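# Two arms place every flower stem-down in a vase

## Task

Get every flower into the vase with its stem pointing down. The vase must still be upright, no stem may be visibly bent or deformed, and both grippers must have released and pulled away at the end.

## Robot and tools

Robot: two arms, left_arm and right_arm, each ending in a two-finger gripper. Calibrated bases in the scene frame: left_arm at (-0.041, +0.331, 0) m, quat_wxyz (+1.000, 0, 0, -0.019); right_arm at (-0.026, -0.287, 0) m, quat_wxyz (+1.000, 0, 0, +0.022). A two-camera stand is fixed to the floor behind them. Loose objects may get a brief nudge from outside at random moments.

Frame: the scene frame has its origin at table-top height, halfway between the nominal bases. +x points out over the table, +z up, and left_arm sits on the +y side (arm names do not match image left/right). Reported positions and targets use this frame. The gripper's fingers extend along its own +z and separate along its own y. end_effector_position is the spot between the pads, roughly 1 cm short of the fingertips. Printed poses can be off by a few cm, more at long reach.

Row layout (shared by execute_actions and move): one row of 14 numbers, each in [-1, 1]: dx, dy, dz, rx, ry, rz, opening for left_arm, then the same seven for right_arm. Always send all 14, even if one arm stays still. dx..rz are offsets, not poses: they are measured along scene axes from that arm's Hand target as it stood when the action or move began, with rotation taken about the Hand target position. Scale: 1.0 = 0.6 m or 180 degrees; rx, ry, rz form a single rotation vector. A translation longer than 1.0 may be shortened. Opening is absolute, not an offset: +1 fully open (0.094 m), -1 closed. Sending 0 for an arm's opening closes it, so repeat its current opening to keep it unchanged. Six zeros re-request that arm's current Hand target.

execute_actions(actions, cameras): actions is a list of actions; each action is a table of up to 15 rows, one per 1/30 s control step; a short table repeats its final row to fill 15 steps. Every row in an action is an offset from the start pose of that action, not from the row before, and the next action counts from the new Hand target, so repeating an offset keeps moving. An empty list returns the full state and all cameras. cameras takes names, ["all"] or []; a wrong name voids the call.

move(target, speed, blend, opening_speed, grip_force, blocking, cameras): target is one 14-number row or a list of up to 15 rows; every row is an offset from the same starting Hand targets, not from the previous row. speed is path top speed in m/s, 0.002 to 2.9 (default 0.25), rotation capped at twice that in rad/s; one value or one per target. blend, in m, rounds corners between listed targets (0 = stop at each). opening_speed (0.2 or more per second on the -1..+1 scale) ramps the fingers; use it to close gently on fragile stems. grip_force is newtons per pad, 10 to 50, persists until changed; low values close slowly. blocking=false returns after about 0.5 s while the move continues. Paths are straight, all arms finish together, last at least 0.5 s and are cut off at 10 s. They do not avoid obstacles or the other arm. Fast moves overshoot and stray, especially with a nearly straight arm; avoid paths passing near an arm's own base (go around). The result adds a 'move:' line: done, off_target, moving, held, fault, plus limits (paced = commanded pose clipped; held = steps withheld). done means at rest within 10 mm and 2 degrees; it says nothing about contact.

wait(seconds 0..10): lets time pass holding commands; returns early if a running move ends. stop: brakes a running move (needs some distance). zoom_image(camera, region [x0,y0,x1,y1], max 504x504 px): enlarges part of the newest image of cam_high, cam_low, cam_left_wrist or cam_right_wrist (all 672x504). finished_scene(scene): ends the scene permanently; nothing else in that reply.

Results: each arm's end_effector_position (m), end_effector_quat_wxyz, Hand target (last commanded pose after clipping, the base for next offsets), Joint positions (last entry = measured finger gap in m), Joint torques (drive output incl. gravity; entries 1-3 wrap at ±28 N m), grip_measured (opening on the command scale; reads up to ~2.5 mm wide when empty), Tool commands, motor temperatures, and, for actions, some step positions. Joint velocities may say 'within noise' or be omitted.

Control behaviour: orientation commands are clipped to 40 degrees from the measured one each step. Grippers often settle short or sag and tilt from friction and weight; check after each move, resend the missing offset, and correct tilt. Tiny moves may not happen or go sideways. A blocked arm keeps pushing until commanded back past its gripper. Joint ranges (rad): waist -2.618..3.054, shoulder 0..3.142, elbow 0..3.142 (straight 2.901), wrist pitch and yaw -1.571..1.571, wrist roll -2.094..2.094.

Gripping: fingers go where grip_measured equals your command; past first touch squeeze rises ~1 N per 0.001, then jumps to the force limit about 0.06 further (more for small, round or soft items). Full force is about 50-64 N per pad. Release by commanding well above grip_measured.

Avoid: anything leaving the table, dropping or releasing moving items, fast impacts on fixed or heavy things, arms touching or squeezing each other (can end the scene), strain on wrist camera cables, knocking the vase over, bending stems. Motors heat when holding loads or stretched out: MOTOR HOT at 75 °C, fault and fold at 90 °C, collapse at 100 °C.

Each tool is called after ">>>" by a JSON object that holds its "method" and its "body", one argument or row to a line.

## Session

>>> {"method": "execute_actions", "body": {
  "actions": []
}}

Scene clock: 0.00 s.
left_arm: end_effector_position=(+0.3536, +0.3433, +0.0931) grip_measured=+1.000 end_effector_quat_wxyz=(+0.575, -0.062, +0.813, +0.075) | right_arm: end_effector_position=(+0.3576, -0.2665, +0.0651) grip_measured=+1.000 end_effector_quat_wxyz=(+0.490, -0.019, +0.868, +0.078)
Joint positions: left_arm=[-0.054 1.547 0.379 0.82 -0.28 -0.046 0.094] | right_arm=[-0.071 1.501 0.435 0.524 -0.177 0.03 0.094]
Joint velocities: within noise
Joint torques (N m): no reading
Motor temperatures (°C): left_arm=[25 23 26 25 27 26 23] | right_arm=[25 26 25 24 26 27 27]
Heat: left arm: 27 °C; right arm: 27 °C.
Hand target: left_arm +0.3586, +0.3432, +0.1069; +0.591, -0.066, +0.800, +0.072 | right_arm +0.3647, -0.2665, +0.0795; +0.510, -0.023, +0.857, +0.077
Tool commands: left_gripper/opening=+1.0 right_gripper/opening=+1.0

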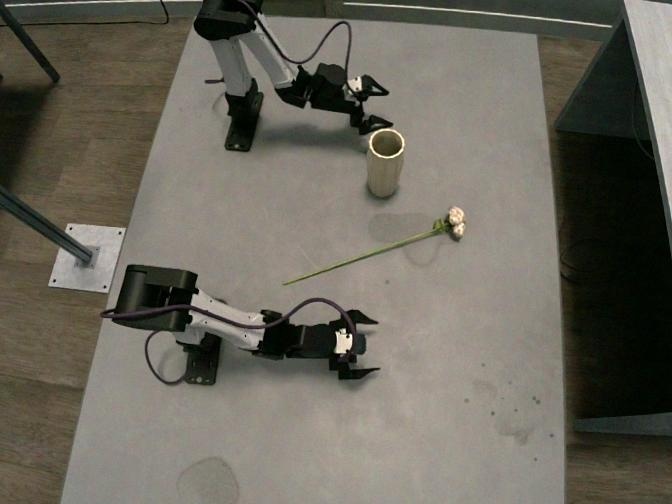

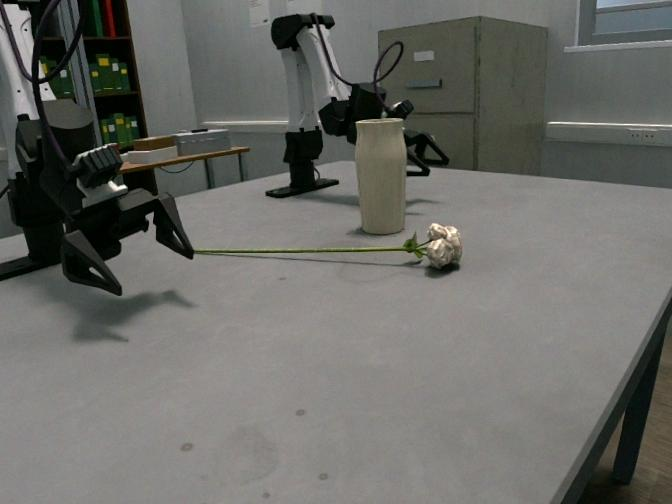

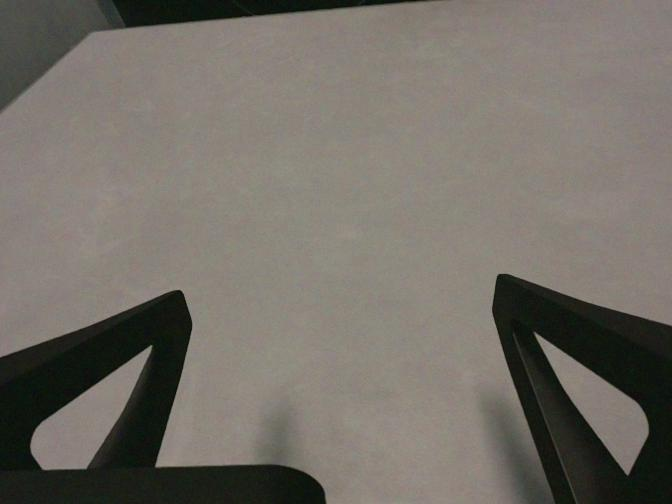

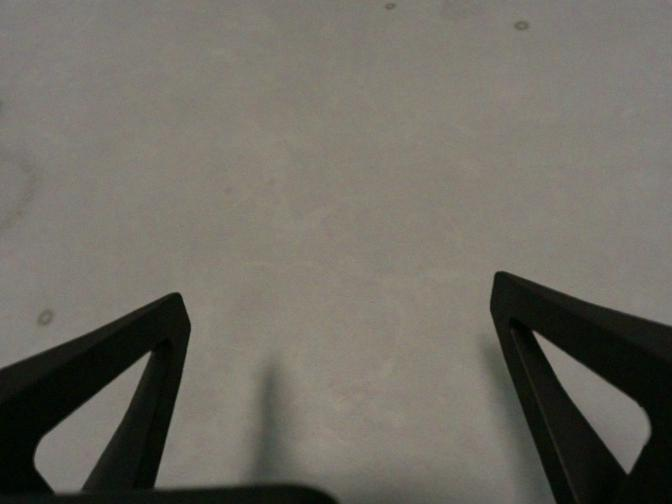

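>>> {"method": "move", "body": {
  "target": [0,0,0,0,0,0,1,0.042,0.421,0.068,-0.0877,0.219,0.0857,1],
  "cameras": ["all"]
}}

Scene clock: 40.43 s.
left_arm: end_effector_position=(+0.3536, +0.3433, +0.0931) grip_measured=+1.000 end_effector_quat_wxyz=(+0.575, -0.062, +0.813, +0.075) | right_arm: end_effector_position=(+0.3855, -0.0126, +0.1170) grip_measured=+1.000 end_effector_quat_wxyz=(+0.169, -0.189, +0.967, +0.035)
Joint positions: left_arm=[-0.054 1.547 0.379 0.82 -0.28 -0.046 0.094] | right_arm=[0.57 2.13 1.942 -1.044 0.074 0.216 0.094]
Joint torques (N m): left_arm=[-0.14 -5.61 6.31 2.15 -0.09 -0.04] | right_arm=[-0.14 -10.02 9.74 0.92 0.01 0.11]
Motor temperatures (°C): left_arm=[25 27 28 32 27 26 23] | right_arm=[25 30 31 34 26 27 27]
Heat: left arm: 32 °C; right arm: 34 °C.
Hand target: left_arm +0.3586, +0.3432, +0.1069; +0.591, -0.066, +0.800, +0.072 | right_arm +0.3899, -0.0139, +0.1203; +0.170, -0.176, +0.969, +0.030
Off the commanded pose: left_arm 0.015 m, 2 deg | right_arm 0.006 m, 2 deg.
move: off_target (left_arm)

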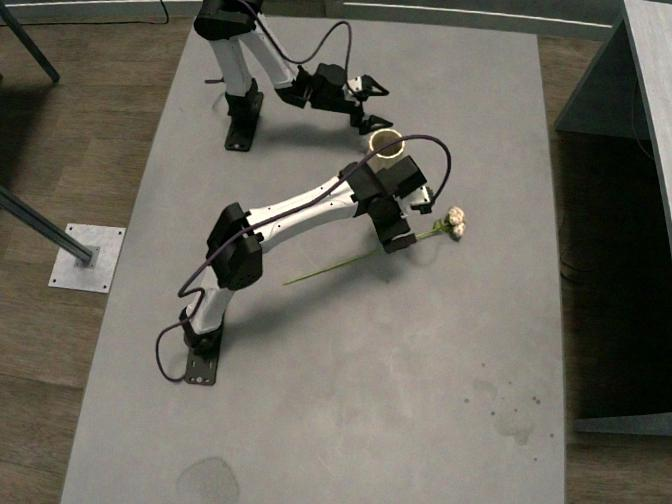

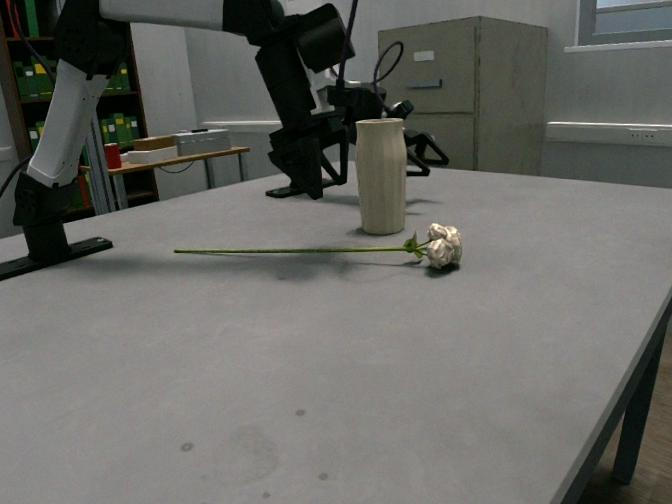

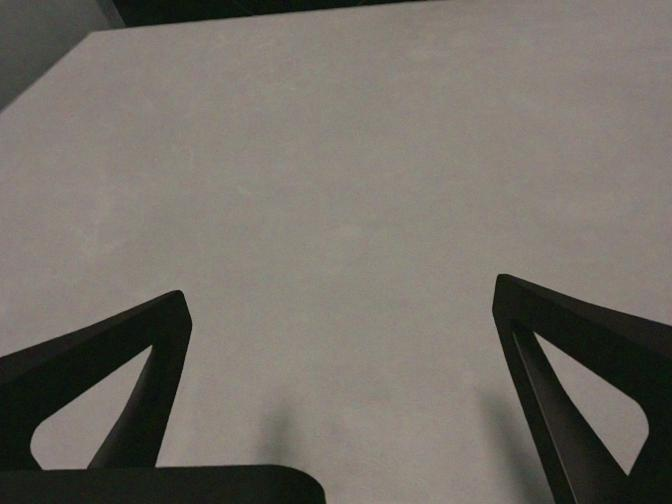

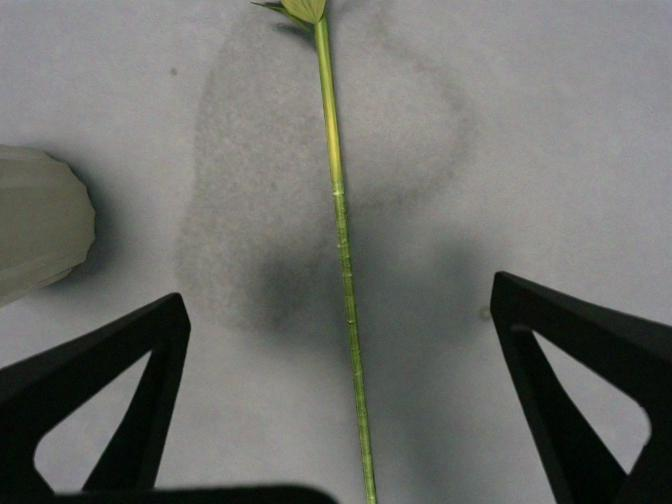

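>>> {"method": "move", "body": {
  "target": [0,0,0,0,0,0,1,0,0.003,-0.162,0,0,0.03,0.1],
  "cameras": ["cam_low","cam_right_wrist"]
}}

Scene clock: 46.20 s.
left_arm: end_effector_position=(+0.3536, +0.3433, +0.0931) grip_measured=+1.000 end_effector_quat_wxyz=(+0.575, -0.062, +0.813, +0.075) | right_arm: end_effector_position=(+0.3773, -0.0173, +0.0196) grip_measured=+0.102 end_effector_quat_wxyz=(+0.148, -0.218, +0.964, +0.023)
Joint positions: left_arm=[-0.054 1.547 0.379 0.82 -0.28 -0.046 0.094] | right_arm=[0.57 2.184 1.65 -0.745 0.07 0.159 0.052]
Joint torques (N m): left_arm=[-0.13 -5.63 6.31 2.15 -0.09 -0.05] | right_arm=[-0.76 -11.06 6.76 1.56 -0.27 -0.28]
Heat: left arm: 32 °C; right arm: 33 °C.
Hand target: left_arm +0.3586, +0.3432, +0.1069; +0.591, -0.066, +0.800, +0.072 | right_arm +0.3899, -0.0121, +0.0231; +0.169, -0.221, +0.960, +0.038
Off the commanded pose: left_arm 0.015 m, 2 deg | right_arm 0.014 m, 3 deg.
move: off_target (left_arm, right_arm)
Images, in order (width x height): cam_low 672x504, cam_right_wrist 672x504.

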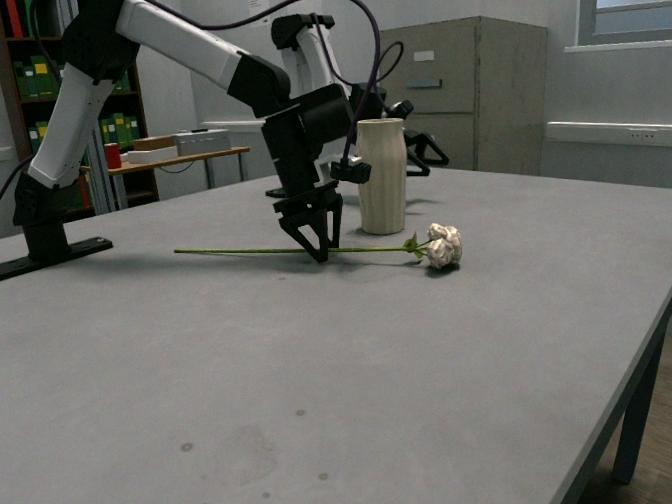

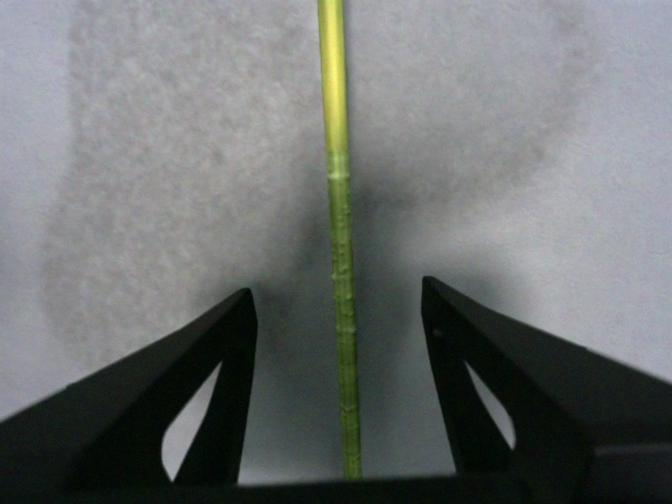

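>>> {"method": "move", "body": {
  "target": [
    [0,0,0,0,0,0,1,0,0,-0.013,0,0,0.015,0.1],
    [0,0,0,0,0,0,1,0,0,-0.013,0,0,0.015,-1]
  ],
  "grip_force": 25,
  "cameras": ["cam_low","cam_right_wrist"]
}}

Scene clock: 55.77 s.
left_arm: end_effector_position=(+0.3536, +0.3433, +0.0931) grip_measured=+1.000 end_effector_quat_wxyz=(+0.575, -0.062, +0.813, +0.075) | right_arm: end_effector_position=(+0.3802, -0.0169, +0.0172) grip_measured=-0.878 end_effector_quat_wxyz=(+0.153, -0.239, +0.959, +0.030)
Joint positions: left_arm=[-0.054 1.547 0.379 0.82 -0.28 -0.046 0.094] | right_arm=[0.561 2.184 1.636 -0.715 0.051 0.109 0.006]
Joint torques (N m): left_arm=[-0.13 -5.61 6.31 2.15 -0.08 -0.04] | right_arm=[-0.57 -10.35 6.17 1.6 -0.28 -0.28]
Heat: left arm: 33 °C; right arm: 34 °C.
Hand target: left_arm +0.3586, +0.3432, +0.1069; +0.591, -0.066, +0.800, +0.072 | right_arm +0.3899, -0.0121, +0.0153; +0.168, -0.244, +0.954, +0.042
Off the commanded pose: left_arm 0.015 m, 2 deg | right_arm 0.011 m, 2 deg.
grip_force (N): 25, 25
move: off_target (left_arm, right_arm); target 2's new opening was sent with right_arm's hand 0.011 m and 2 deg from that target
Images, in order (width x height): cam_low 672x504, cam_right_wrist 672x504.

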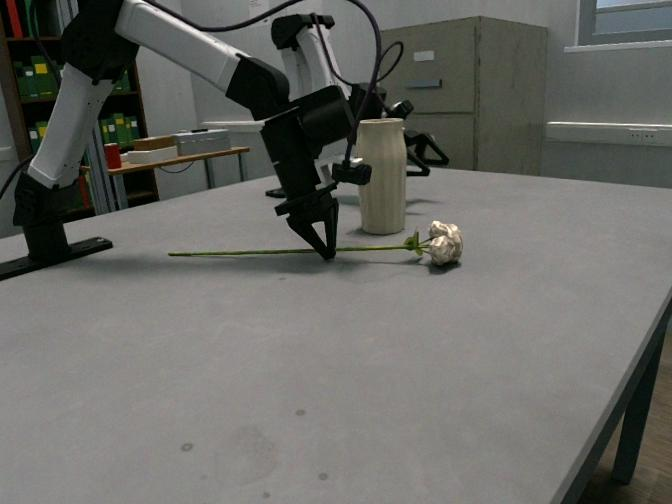

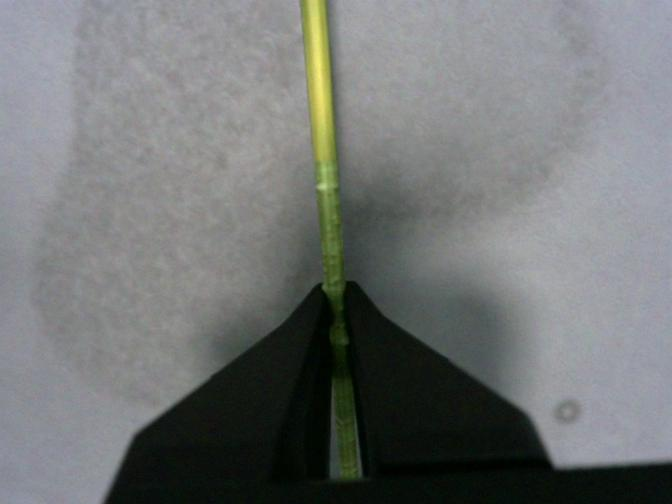

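>>> {"method": "move", "body": {
  "target": [
    [0,0,0,0,0,0,1,0,0,0.2,0,0,0,-1],
    [0,0,0,0,0,0,1,-0.05,-0.083,0.75,0.24,-0.4385,0,-1]
  ],
  "blend": 0.03,
  "speed": 0.35,
  "cameras": ["all"]
}}

Scene clock: 64.40 s.
left_arm: end_effector_position=(+0.3536, +0.3433, +0.0931) grip_measured=+1.000 end_effector_quat_wxyz=(+0.575, -0.062, +0.813, +0.075) | right_arm: end_effector_position=(+0.3621, -0.0588, +0.4406) grip_measured=-0.878 end_effector_quat_wxyz=(+0.767, -0.141, +0.593, +0.201)
Joint positions: left_arm=[-0.054 1.547 0.379 0.82 -0.28 -0.046 0.094] | right_arm=[0.512 1.335 1.123 0.472 0.063 0.006 0.006]
Joint torques (N m): left_arm=[-0.12 -5.64 6.3 2.14 -0.09 -0.04] | right_arm=[-0.65 -4.48 8.99 2.85 -0.3 -0.3]
Motor temperatures (°C): left_arm=[25 27 29 34 27 26 23] | right_arm=[25 35 32 33 26 27 27]
Heat: left arm: 34 °C; right arm: 35 °C.
Hand target: left_arm +0.3586, +0.3432, +0.1069; +0.591, -0.066, +0.800, +0.072 | right_arm +0.3599, -0.0619, +0.4653; +0.793, -0.142, +0.556, +0.203
Off the commanded pose: left_arm 0.015 m, 2 deg | right_arm 0.025 m, 5 deg.
grip_force (N): 25, 25
move: off_target (left_arm, right_arm)

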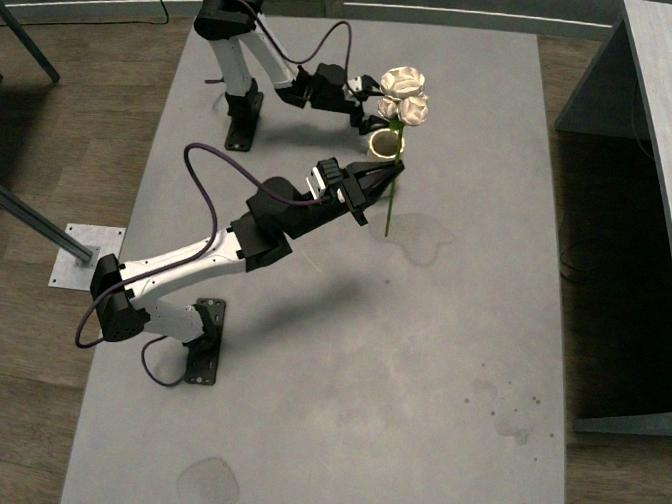

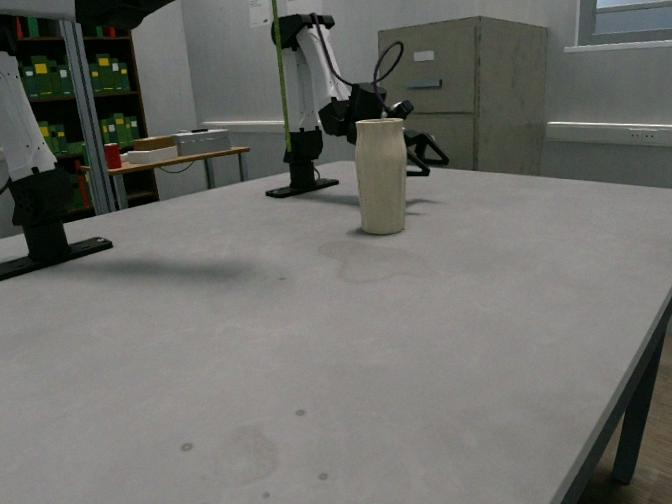

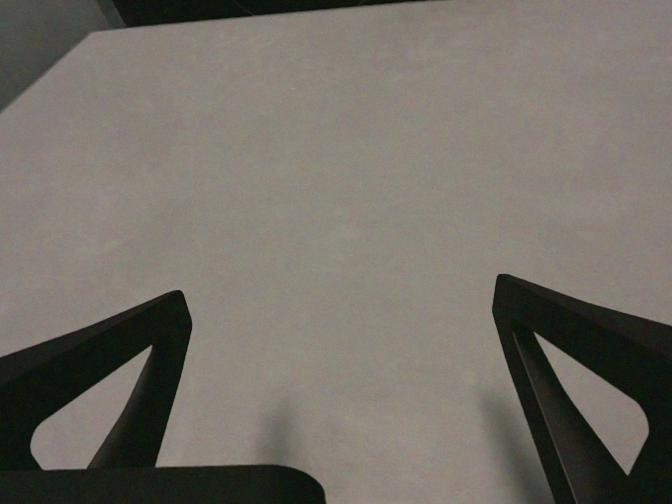

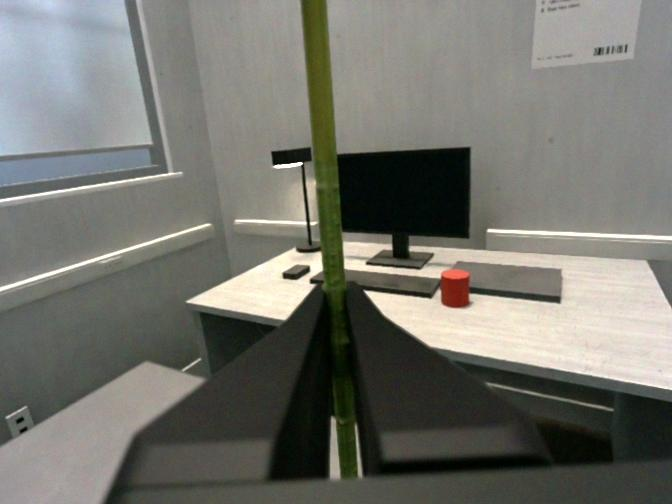

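>>> {"method": "move", "body": {
  "target": [
    [0,0,0,0,0,0,1,0,0,0.15,0.019,0.01,0.005,-1],
    [0,0,0,0,0,0,1,0.01,0.327,0.15,0.019,0.01,0.005,-1]
  ],
  "blend": 0.03,
  "cameras": ["all"]
}}

Scene clock: 88.40 s.
left_arm: end_effector_position=(+0.3536, +0.3433, +0.0931) grip_measured=+1.000 end_effector_quat_wxyz=(+0.575, -0.062, +0.813, +0.075) | right_arm: end_effector_position=(+0.3662, +0.1369, +0.5493) grip_measured=-0.878 end_effector_quat_wxyz=(+0.783, -0.123, +0.562, +0.238)
Joint positions: left_arm=[-0.054 1.547 0.379 0.82 -0.28 -0.046 0.094] | right_arm=[0.9 1.993 2.199 0.171 0.407 -0.076 0.006]
Joint torques (N m): left_arm=[-0.14 -5.61 6.31 2.15 -0.09 -0.04] | right_arm=[-0.14 -9.43 9.58 1.69 0 -0.28]
Heat: left arm: 35 °C; right arm: 37 °C.
Hand target: left_arm +0.3586, +0.3432, +0.1069; +0.591, -0.066, +0.800, +0.072 | right_arm +0.3659, +0.1343, +0.5553; +0.787, -0.119, +0.561, +0.228
Off the commanded pose: left_arm 0.015 m, 2 deg | right_arm 0.007 m, 1 deg.
grip_force (N): 25, 25
move: off_target (left_arm)

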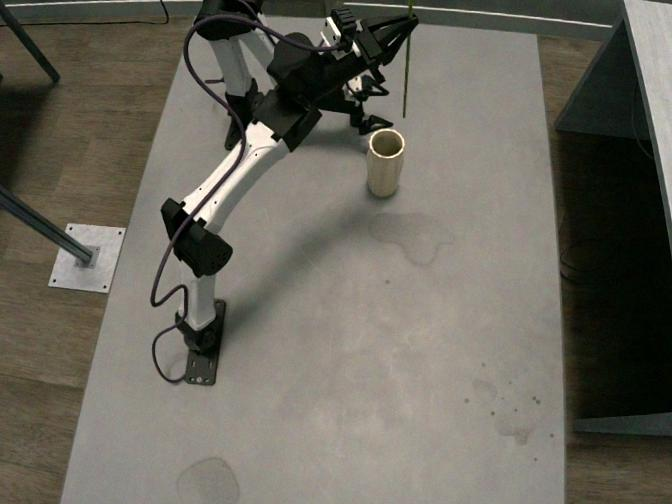

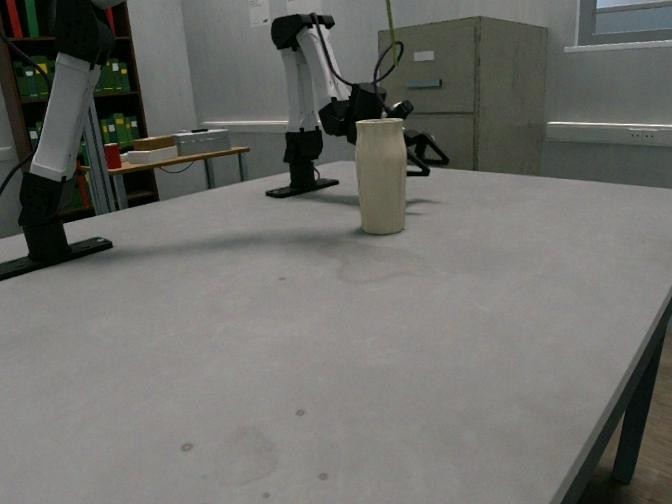

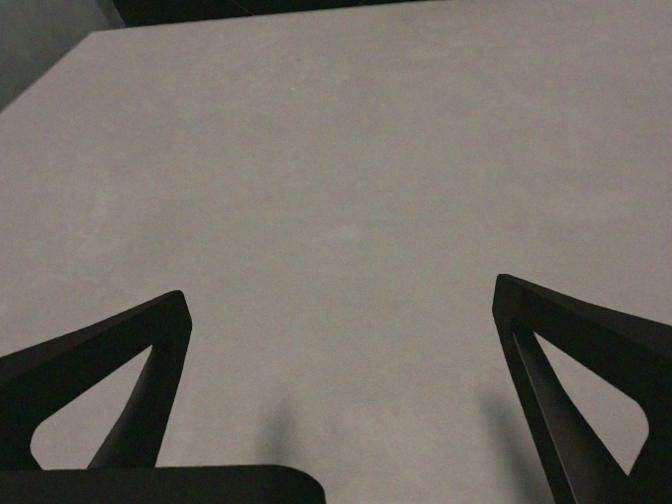

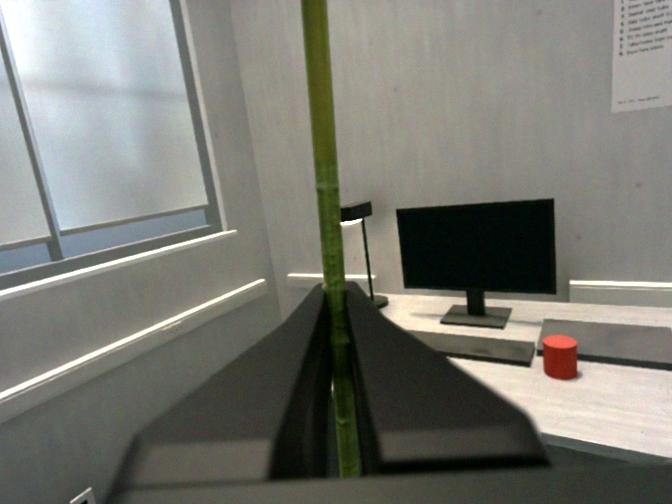

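>>> {"method": "zoom_image", "body": {
  "camera": "cam_low",
  "region": [320, 0, 460, 140]
}}

>>> {"method": "zoom_image", "body": {
  "camera": "cam_high",
  "region": [340, 60, 460, 200]
}}

Scaled by 3.600 from the camera's 672x504 image, which has a finer 960x720 frame.

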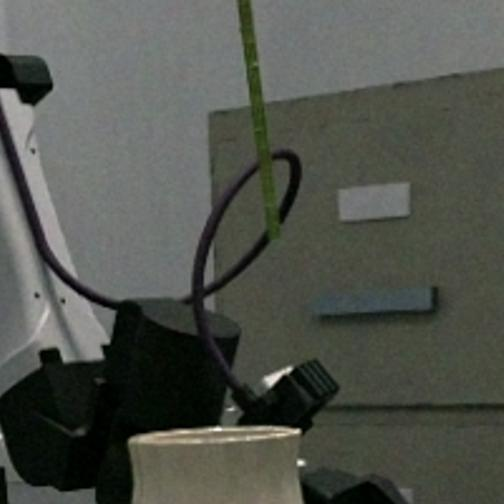

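Scaled by 3.600 from the camera's 672x504 image, which has a finer 960x720 frame.

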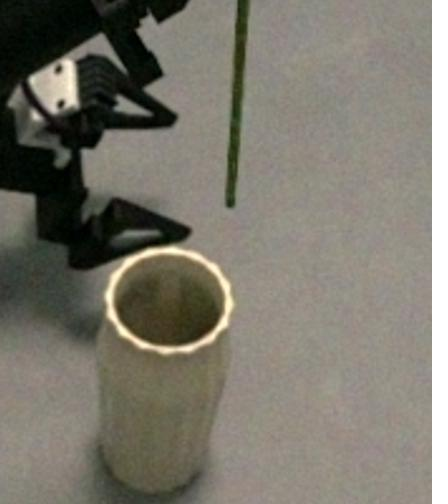

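>>> {"method": "move", "body": {
  "target": [0,0,0,0,0,0,1,0,0.01,-0.085,-0.02,0.033,0,-1],
  "speed": 0.12,
  "cameras": ["cam_high","cam_low"]
}}

>>> {"method": "zoom_image", "body": {
  "camera": "cam_low",
  "region": [320, 0, 460, 140]
}}

>>> {"method": "zoom_image", "body": {
  "camera": "cam_high",
  "region": [340, 60, 460, 200]
}}

Scene clock: 138.87 s.
left_arm: end_effector_position=(+0.3536, +0.3433, +0.0931) grip_measured=+1.000 end_effector_quat_wxyz=(+0.575, -0.062, +0.813, +0.075) | right_arm: end_effector_position=(+0.3800, +0.1559, +0.4762) grip_measured=-0.878 end_effector_quat_wxyz=(+0.744, -0.154, +0.619, +0.201)
Joint positions: left_arm=[-0.054 1.547 0.379 0.82 -0.28 -0.046 0.094] | right_arm=[0.908 1.993 2.051 0.151 0.436 -0.069 0.006]
Joint torques (N m): left_arm=[-0.1 -5.6 6.31 2.14 -0.08 -0.04] | right_arm=[0.64 -15.68 7.2 1.94 0.03 0.12]
Heat: left arm: 38 °C; right arm: 36 °C.
Hand target: left_arm +0.3586, +0.3432, +0.1069; +0.591, -0.066, +0.800, +0.072 | right_arm +0.3659, +0.1403, +0.5043; +0.752, -0.132, +0.608, +0.216
Off the commanded pose: left_arm 0.015 m, 2 deg | right_arm 0.035 m, 3 deg.
grip_force (N): 25, 25
move: off_target (left_arm, right_arm)
Images, in order (width x height): cam_high 672x504, cam_low 672x504.

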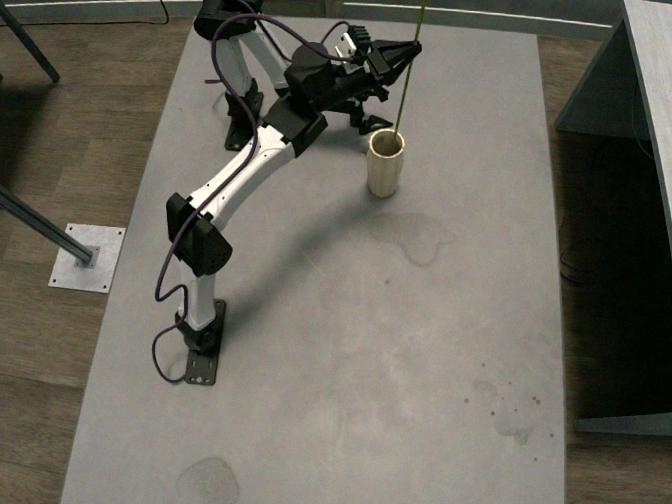

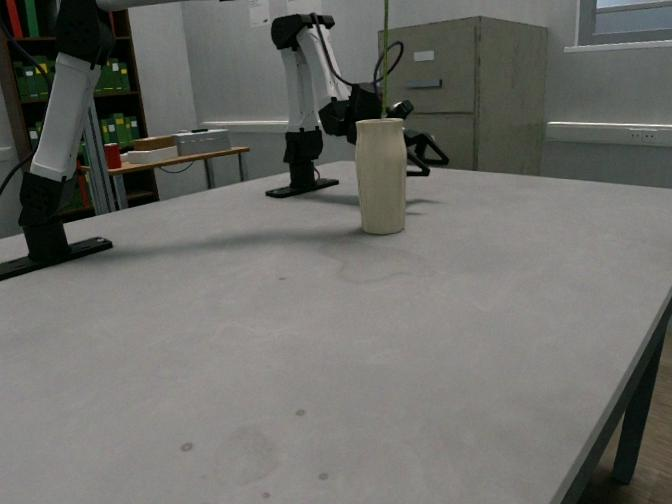

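Scaled by 3.600 from the camera's 672x504 image, which has a finer 960x720 frame.

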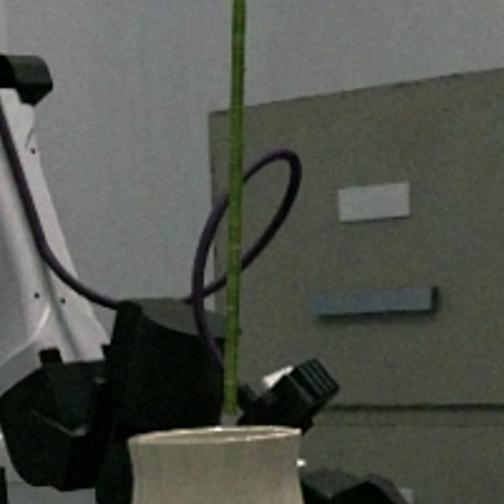

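Scaled by 3.600 from the camera's 672x504 image, which has a finer 960x720 frame.

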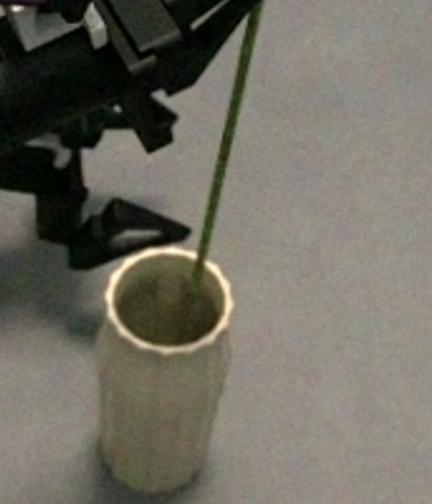

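>>> {"method": "move", "body": {
  "target": [0,0,0,0,0,0,1,-0.02,0,-0.05,0,0,0,-1],
  "speed": 0.12,
  "cameras": ["cam_high","cam_low"]
}}

>>> {"method": "zoom_image", "body": {
  "camera": "cam_high",
  "region": [340, 20, 480, 200]
}}

Scene clock: 144.73 s.
left_arm: end_effector_position=(+0.3536, +0.3433, +0.0931) grip_measured=+1.000 end_effector_quat_wxyz=(+0.575, -0.062, +0.813, +0.075) | right_arm: end_effector_position=(+0.3651, +0.1600, +0.4223) grip_measured=-0.878 end_effector_quat_wxyz=(+0.720, -0.177, +0.645, +0.185)
Joint positions: left_arm=[-0.054 1.547 0.379 0.82 -0.28 -0.046 0.094] | right_arm=[0.938 1.92 1.814 0.222 0.459 -0.068 0.006]
Joint torques (N m): left_arm=[-0.13 -5.64 6.3 2.15 -0.1 -0.04] | right_arm=[0.54 -15.75 7.84 2.89 0.05 0.07]
Motor temperatures (°C): left_arm=[25 29 30 39 27 26 23] | right_arm=[25 37 37 35 26 27 28]
Heat: left arm: 39 °C; right arm: 37 °C.
Hand target: left_arm +0.3586, +0.3432, +0.1069; +0.591, -0.066, +0.800, +0.072 | right_arm +0.3539, +0.1403, +0.4743; +0.752, -0.132, +0.608, +0.216
Off the commanded pose: left_arm 0.015 m, 2 deg | right_arm 0.057 m, 8 deg.
grip_force (N): 25, 25
move: off_target (left_arm, right_arm)
Images, in order (width x height): cam_high 672x504, cam_low 672x504.

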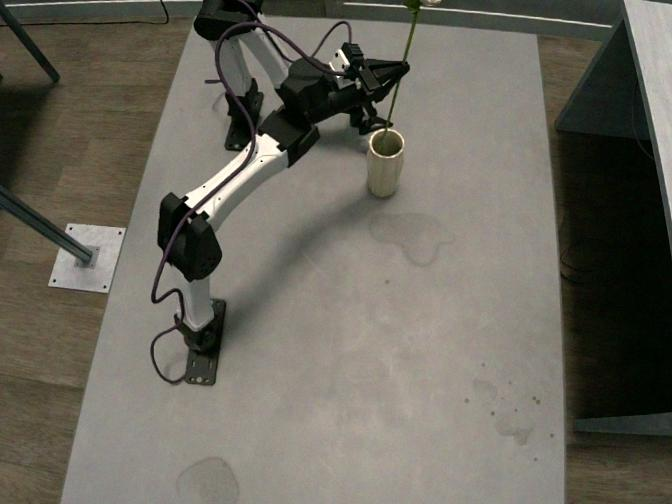

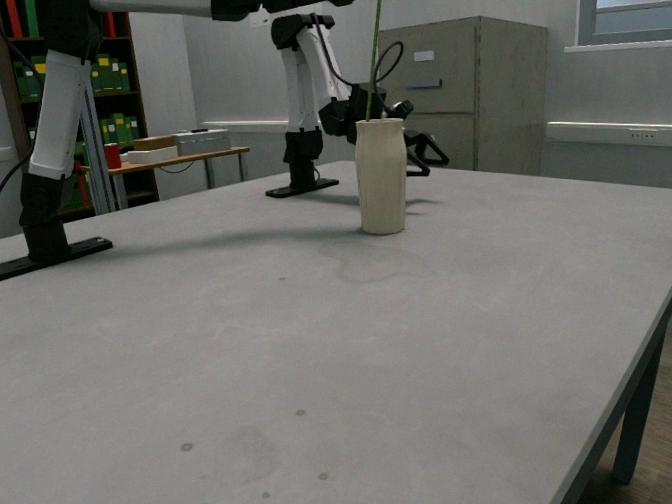

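Scaled by 2.800 from the camera's 672x504 image, which has a finer 960x720 frame.

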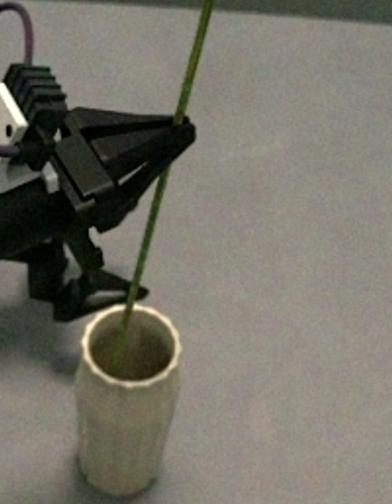

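>>> {"method": "move", "body": {
  "target": [0,0,0,0,0,0,1,-0.033,-0.025,-0.1,0.0175,-0.028,0,-1],
  "speed": 0.12,
  "cameras": ["cam_high","cam_low"]
}}

>>> {"method": "zoom_image", "body": {
  "camera": "cam_high",
  "region": [340, 20, 480, 200]
}}

Scene clock: 151.63 s.
left_arm: end_effector_position=(+0.3536, +0.3433, +0.0931) grip_measured=+1.000 end_effector_quat_wxyz=(+0.575, -0.062, +0.813, +0.075) | right_arm: end_effector_position=(+0.3468, +0.1397, +0.3658) grip_measured=-0.878 end_effector_quat_wxyz=(+0.751, -0.152, +0.609, +0.206)
Joint positions: left_arm=[-0.054 1.547 0.379 0.82 -0.28 -0.046 0.094] | right_arm=[0.947 1.848 1.383 0.703 0.467 -0.086 0.006]
Joint torques (N m): left_arm=[-0.13 -5.63 6.28 2.15 -0.09 -0.03] | right_arm=[0.62 -14.56 8.17 2.75 -0.03 -0.27]
Heat: left arm: 39 °C; right arm: 41 °C.
Hand target: left_arm +0.3586, +0.3432, +0.1069; +0.591, -0.066, +0.800, +0.072 | right_arm +0.3341, +0.1253, +0.4143; +0.782, -0.120, +0.568, +0.226
Off the commanded pose: left_arm 0.015 m, 2 deg | right_arm 0.052 m, 7 deg.
grip_force (N): 25, 25
move: off_target (left_arm, right_arm)
Images, in order (width x height): cam_high 672x504, cam_low 672x504.

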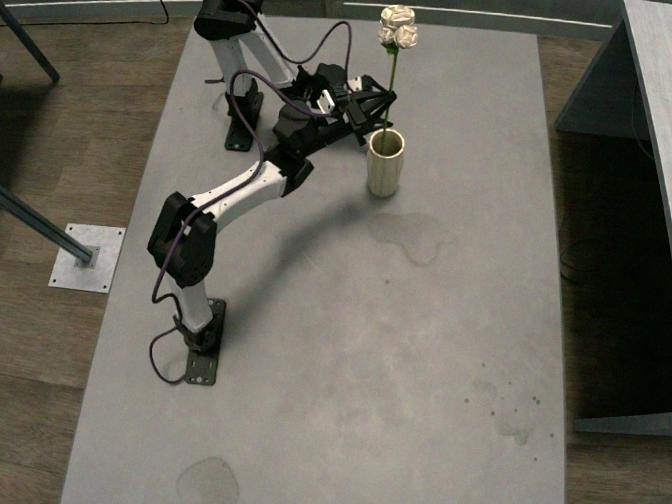

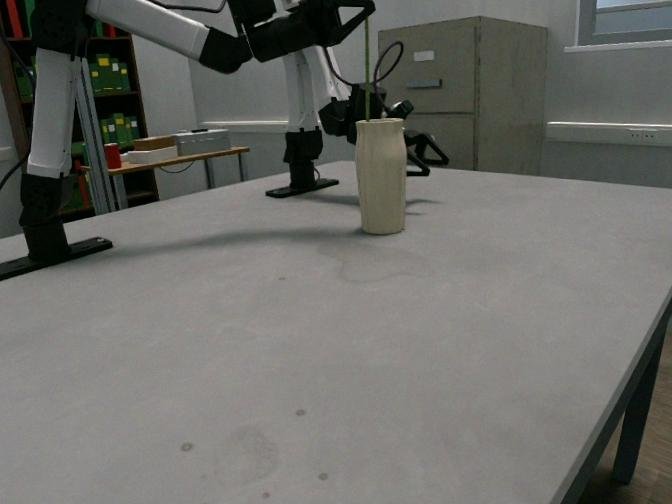

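Scaled by 2.800 from the camera's 672x504 image, which has a finer 960x720 frame.

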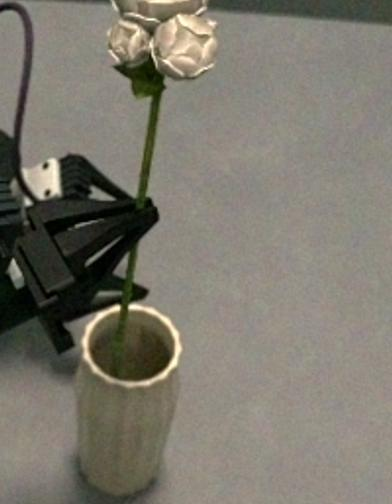

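>>> {"method": "move", "body": {
  "target": [0,0,0,0,0,0,1,0.01,0,-0.13,0,0,0,-1],
  "speed": 0.12,
  "cameras": ["cam_high","cam_low"]
}}

>>> {"method": "zoom_image", "body": {
  "camera": "cam_high",
  "region": [340, 20, 480, 200]
}}

Scene clock: 157.50 s.
left_arm: end_effector_position=(+0.3536, +0.3433, +0.0931) grip_measured=+1.000 end_effector_quat_wxyz=(+0.575, -0.062, +0.813, +0.075) | right_arm: end_effector_position=(+0.3399, +0.1292, +0.3232) grip_measured=-0.878 end_effector_quat_wxyz=(+0.765, -0.135, +0.590, +0.220)
Joint positions: left_arm=[-0.054 1.547 0.379 0.82 -0.28 -0.046 0.094] | right_arm=[0.947 1.889 1.198 0.996 0.467 -0.086 0.006]
Joint torques (N m): left_arm=[-0.09 -5.63 6.28 2.15 -0.09 -0.05] | right_arm=[-0.57 -8.77 7.19 2.65 -0.16 -0.23]
Heat: left arm: 39 °C; right arm: 41 °C.
Hand target: left_arm +0.3586, +0.3432, +0.1069; +0.591, -0.066, +0.800, +0.072 | right_arm +0.3401, +0.1253, +0.3363; +0.782, -0.120, +0.568, +0.226
Off the commanded pose: left_arm 0.015 m, 2 deg | right_arm 0.014 m, 4 deg.
grip_force (N): 25, 25
move: off_target (left_arm, right_arm)
Images, in order (width x height): cam_high 672x504, cam_low 672x504.

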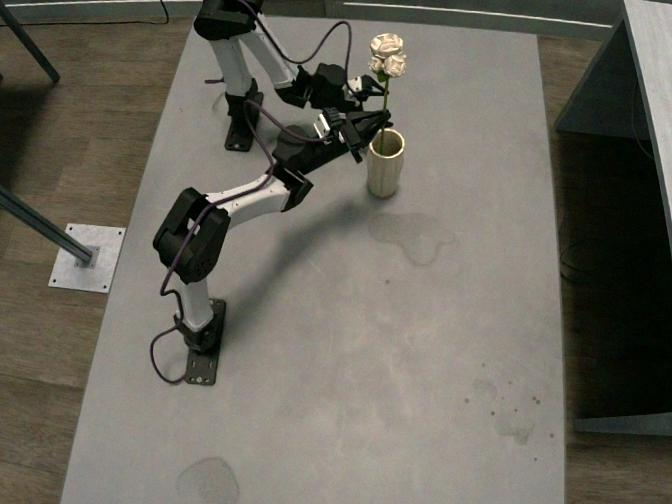

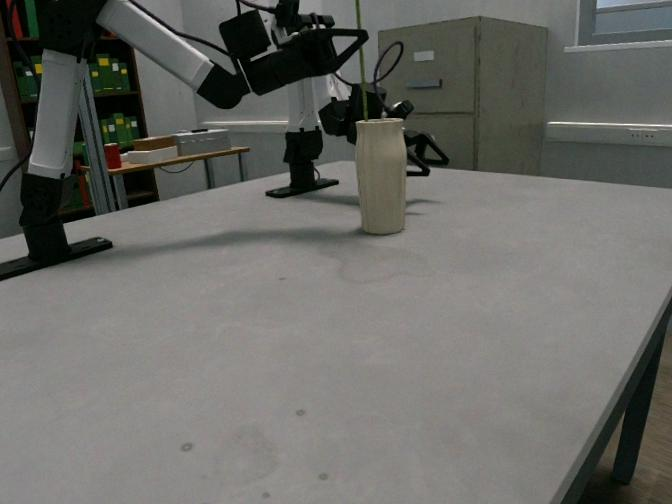

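Scaled by 2.800 from the camera's 672x504 image, which has a finer 960x720 frame.

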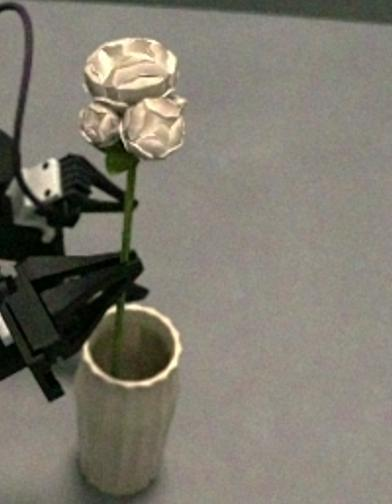

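>>> {"method": "move", "body": {
  "target": [0,0,0,0,0,0,1,0.035,0.01,-0.08,0,0,0,-1],
  "speed": 0.1,
  "cameras": ["cam_high","cam_low","cam_right_wrist"]
}}

>>> {"method": "zoom_image", "body": {
  "camera": "cam_high",
  "region": [340, 20, 480, 200]
}}

Scene clock: 162.73 s.
left_arm: end_effector_position=(+0.3536, +0.3433, +0.0931) grip_measured=+1.000 end_effector_quat_wxyz=(+0.575, -0.062, +0.813, +0.075) | right_arm: end_effector_position=(+0.3626, +0.1255, +0.2894) grip_measured=-0.878 end_effector_quat_wxyz=(+0.780, -0.115, +0.577, +0.213)
Joint positions: left_arm=[-0.054 1.547 0.379 0.82 -0.28 -0.046 0.094] | right_arm=[0.909 2.024 1.195 1.179 0.464 -0.092 0.006]
Joint torques (N m): left_arm=[-0.13 -5.61 6.3 2.15 -0.09 -0.04] | right_arm=[-0.32 -8.34 6.8 2.2 -0.43 -0.09]
Motor temperatures (°C): left_arm=[25 29 31 40 27 26 23] | right_arm=[25 41 38 41 26 27 28]
Heat: left arm: 40 °C; right arm: 41 °C.
Hand target: left_arm +0.3586, +0.3432, +0.1069; +0.591, -0.066, +0.800, +0.072 | right_arm +0.3611, +0.1313, +0.2883; +0.782, -0.120, +0.568, +0.226
Off the commanded pose: left_arm 0.015 m, 2 deg | right_arm 0.006 m, 2 deg.
grip_force (N): 25, 25
move: off_target (left_arm)
Images, in order (width x height): cam_high 672x504, cam_low 672x504, cam_right_wrist 672x504.

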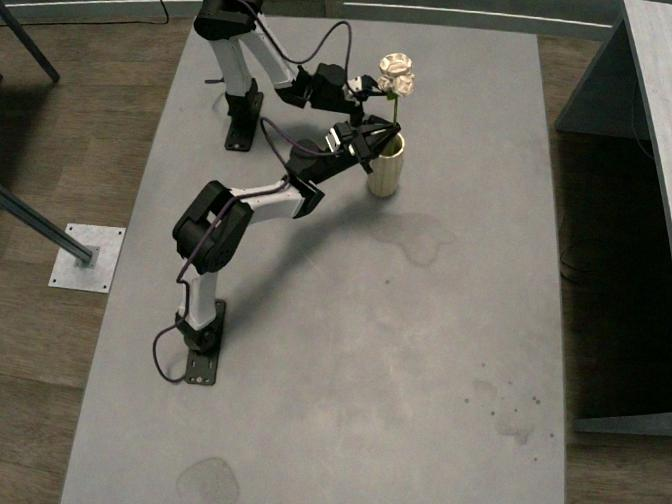

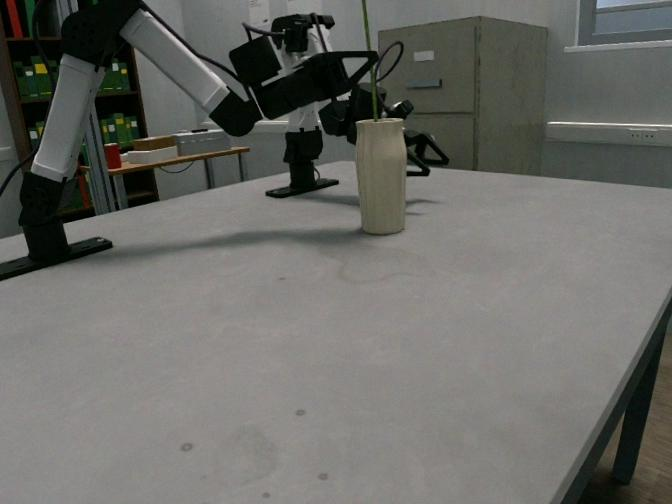

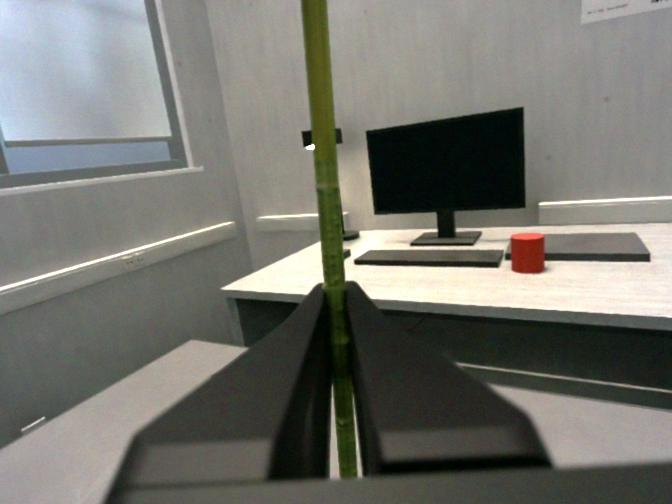

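Scaled by 2.800 from the camera's 672x504 image, which has a finer 960x720 frame.

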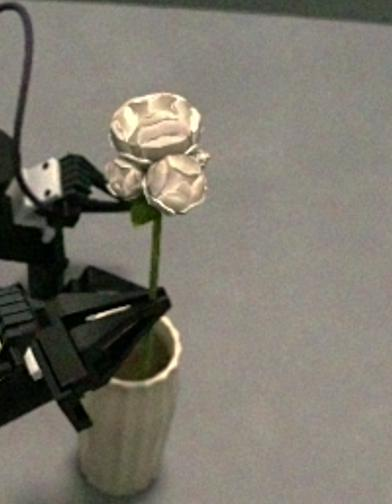

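>>> {"method": "move", "body": {
  "target": [
    [0,0,0,0,0,0,1,0,0,-0.025,0,0,0,-1],
    [0,0,0,0,0,0,1,0,0,-0.025,0,0,0,0.2],
    [0,0,0,0,0,0,1,-0.17,-0.1,0.0,0,0,0,0.2],
    [0,0,0,0,0,0,1,-0.2,-0.35,0.05,0,0,0,0.2]
  ],
  "speed": 0.15,
  "opening_speed": 0.8,
  "blend": [0,0,0.03,0],
  "cameras": ["cam_high","cam_low"]
}}

Scene clock: 172.87 s.
left_arm: end_effector_position=(+0.3536, +0.3433, +0.0931) grip_measured=+1.000 end_effector_quat_wxyz=(+0.575, -0.062, +0.813, +0.075) | right_arm: end_effector_position=(+0.2435, -0.0806, +0.3144) grip_measured=+0.198 end_effector_quat_wxyz=(+0.785, -0.117, +0.571, +0.211)
Joint positions: left_arm=[-0.054 1.547 0.379 0.82 -0.28 -0.046 0.094] | right_arm=[0.782 1.016 0.348 1.016 0.341 -0.06 0.056]
Joint torques (N m): left_arm=[-0.12 -5.61 6.31 2.15 -0.09 -0.05] | right_arm=[-0.57 -3.47 7.27 1.66 -0.43 0.11]
Heat: left arm: 40 °C; right arm: 41 °C.
Hand target: left_arm +0.3586, +0.3432, +0.1069; +0.591, -0.066, +0.800, +0.072 | right_arm +0.2411, -0.0787, +0.3183; +0.782, -0.120, +0.568, +0.226
Off the commanded pose: left_arm 0.015 m, 2 deg | right_arm 0.005 m, 2 deg.
grip_force (N): 25, 25
move: off_target (left_arm); target 2's new opening was sent with right_arm's hand 0.017 m and 2 deg from that target
Images, in order (width x height): cam_high 672x504, cam_low 672x504.

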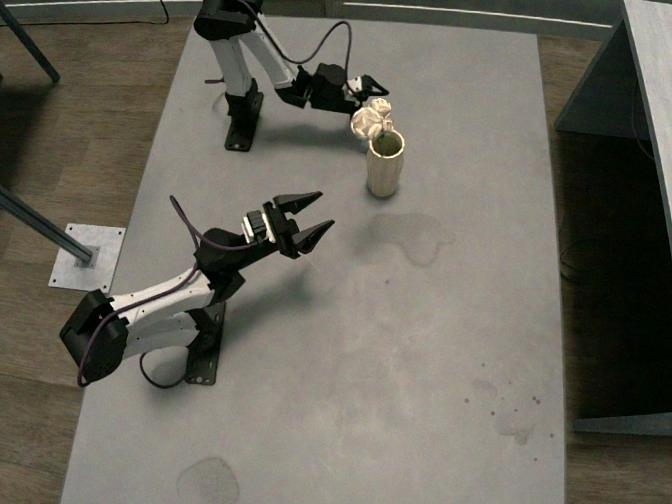

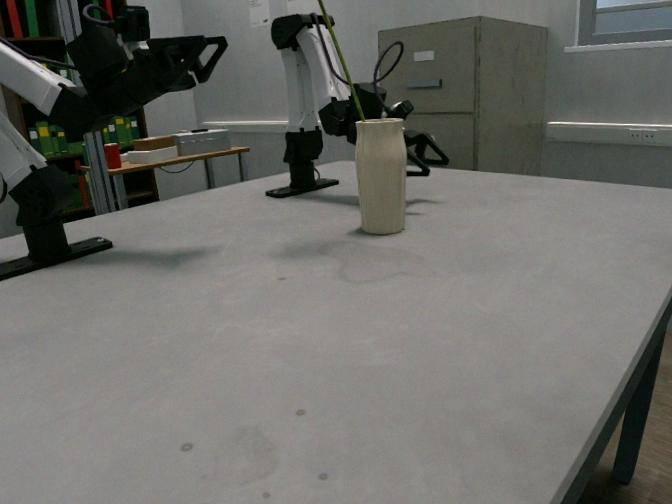

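>>> {"method": "finished_scene", "body": {
  "scene": 2
}}

The scene is finished: the task was done.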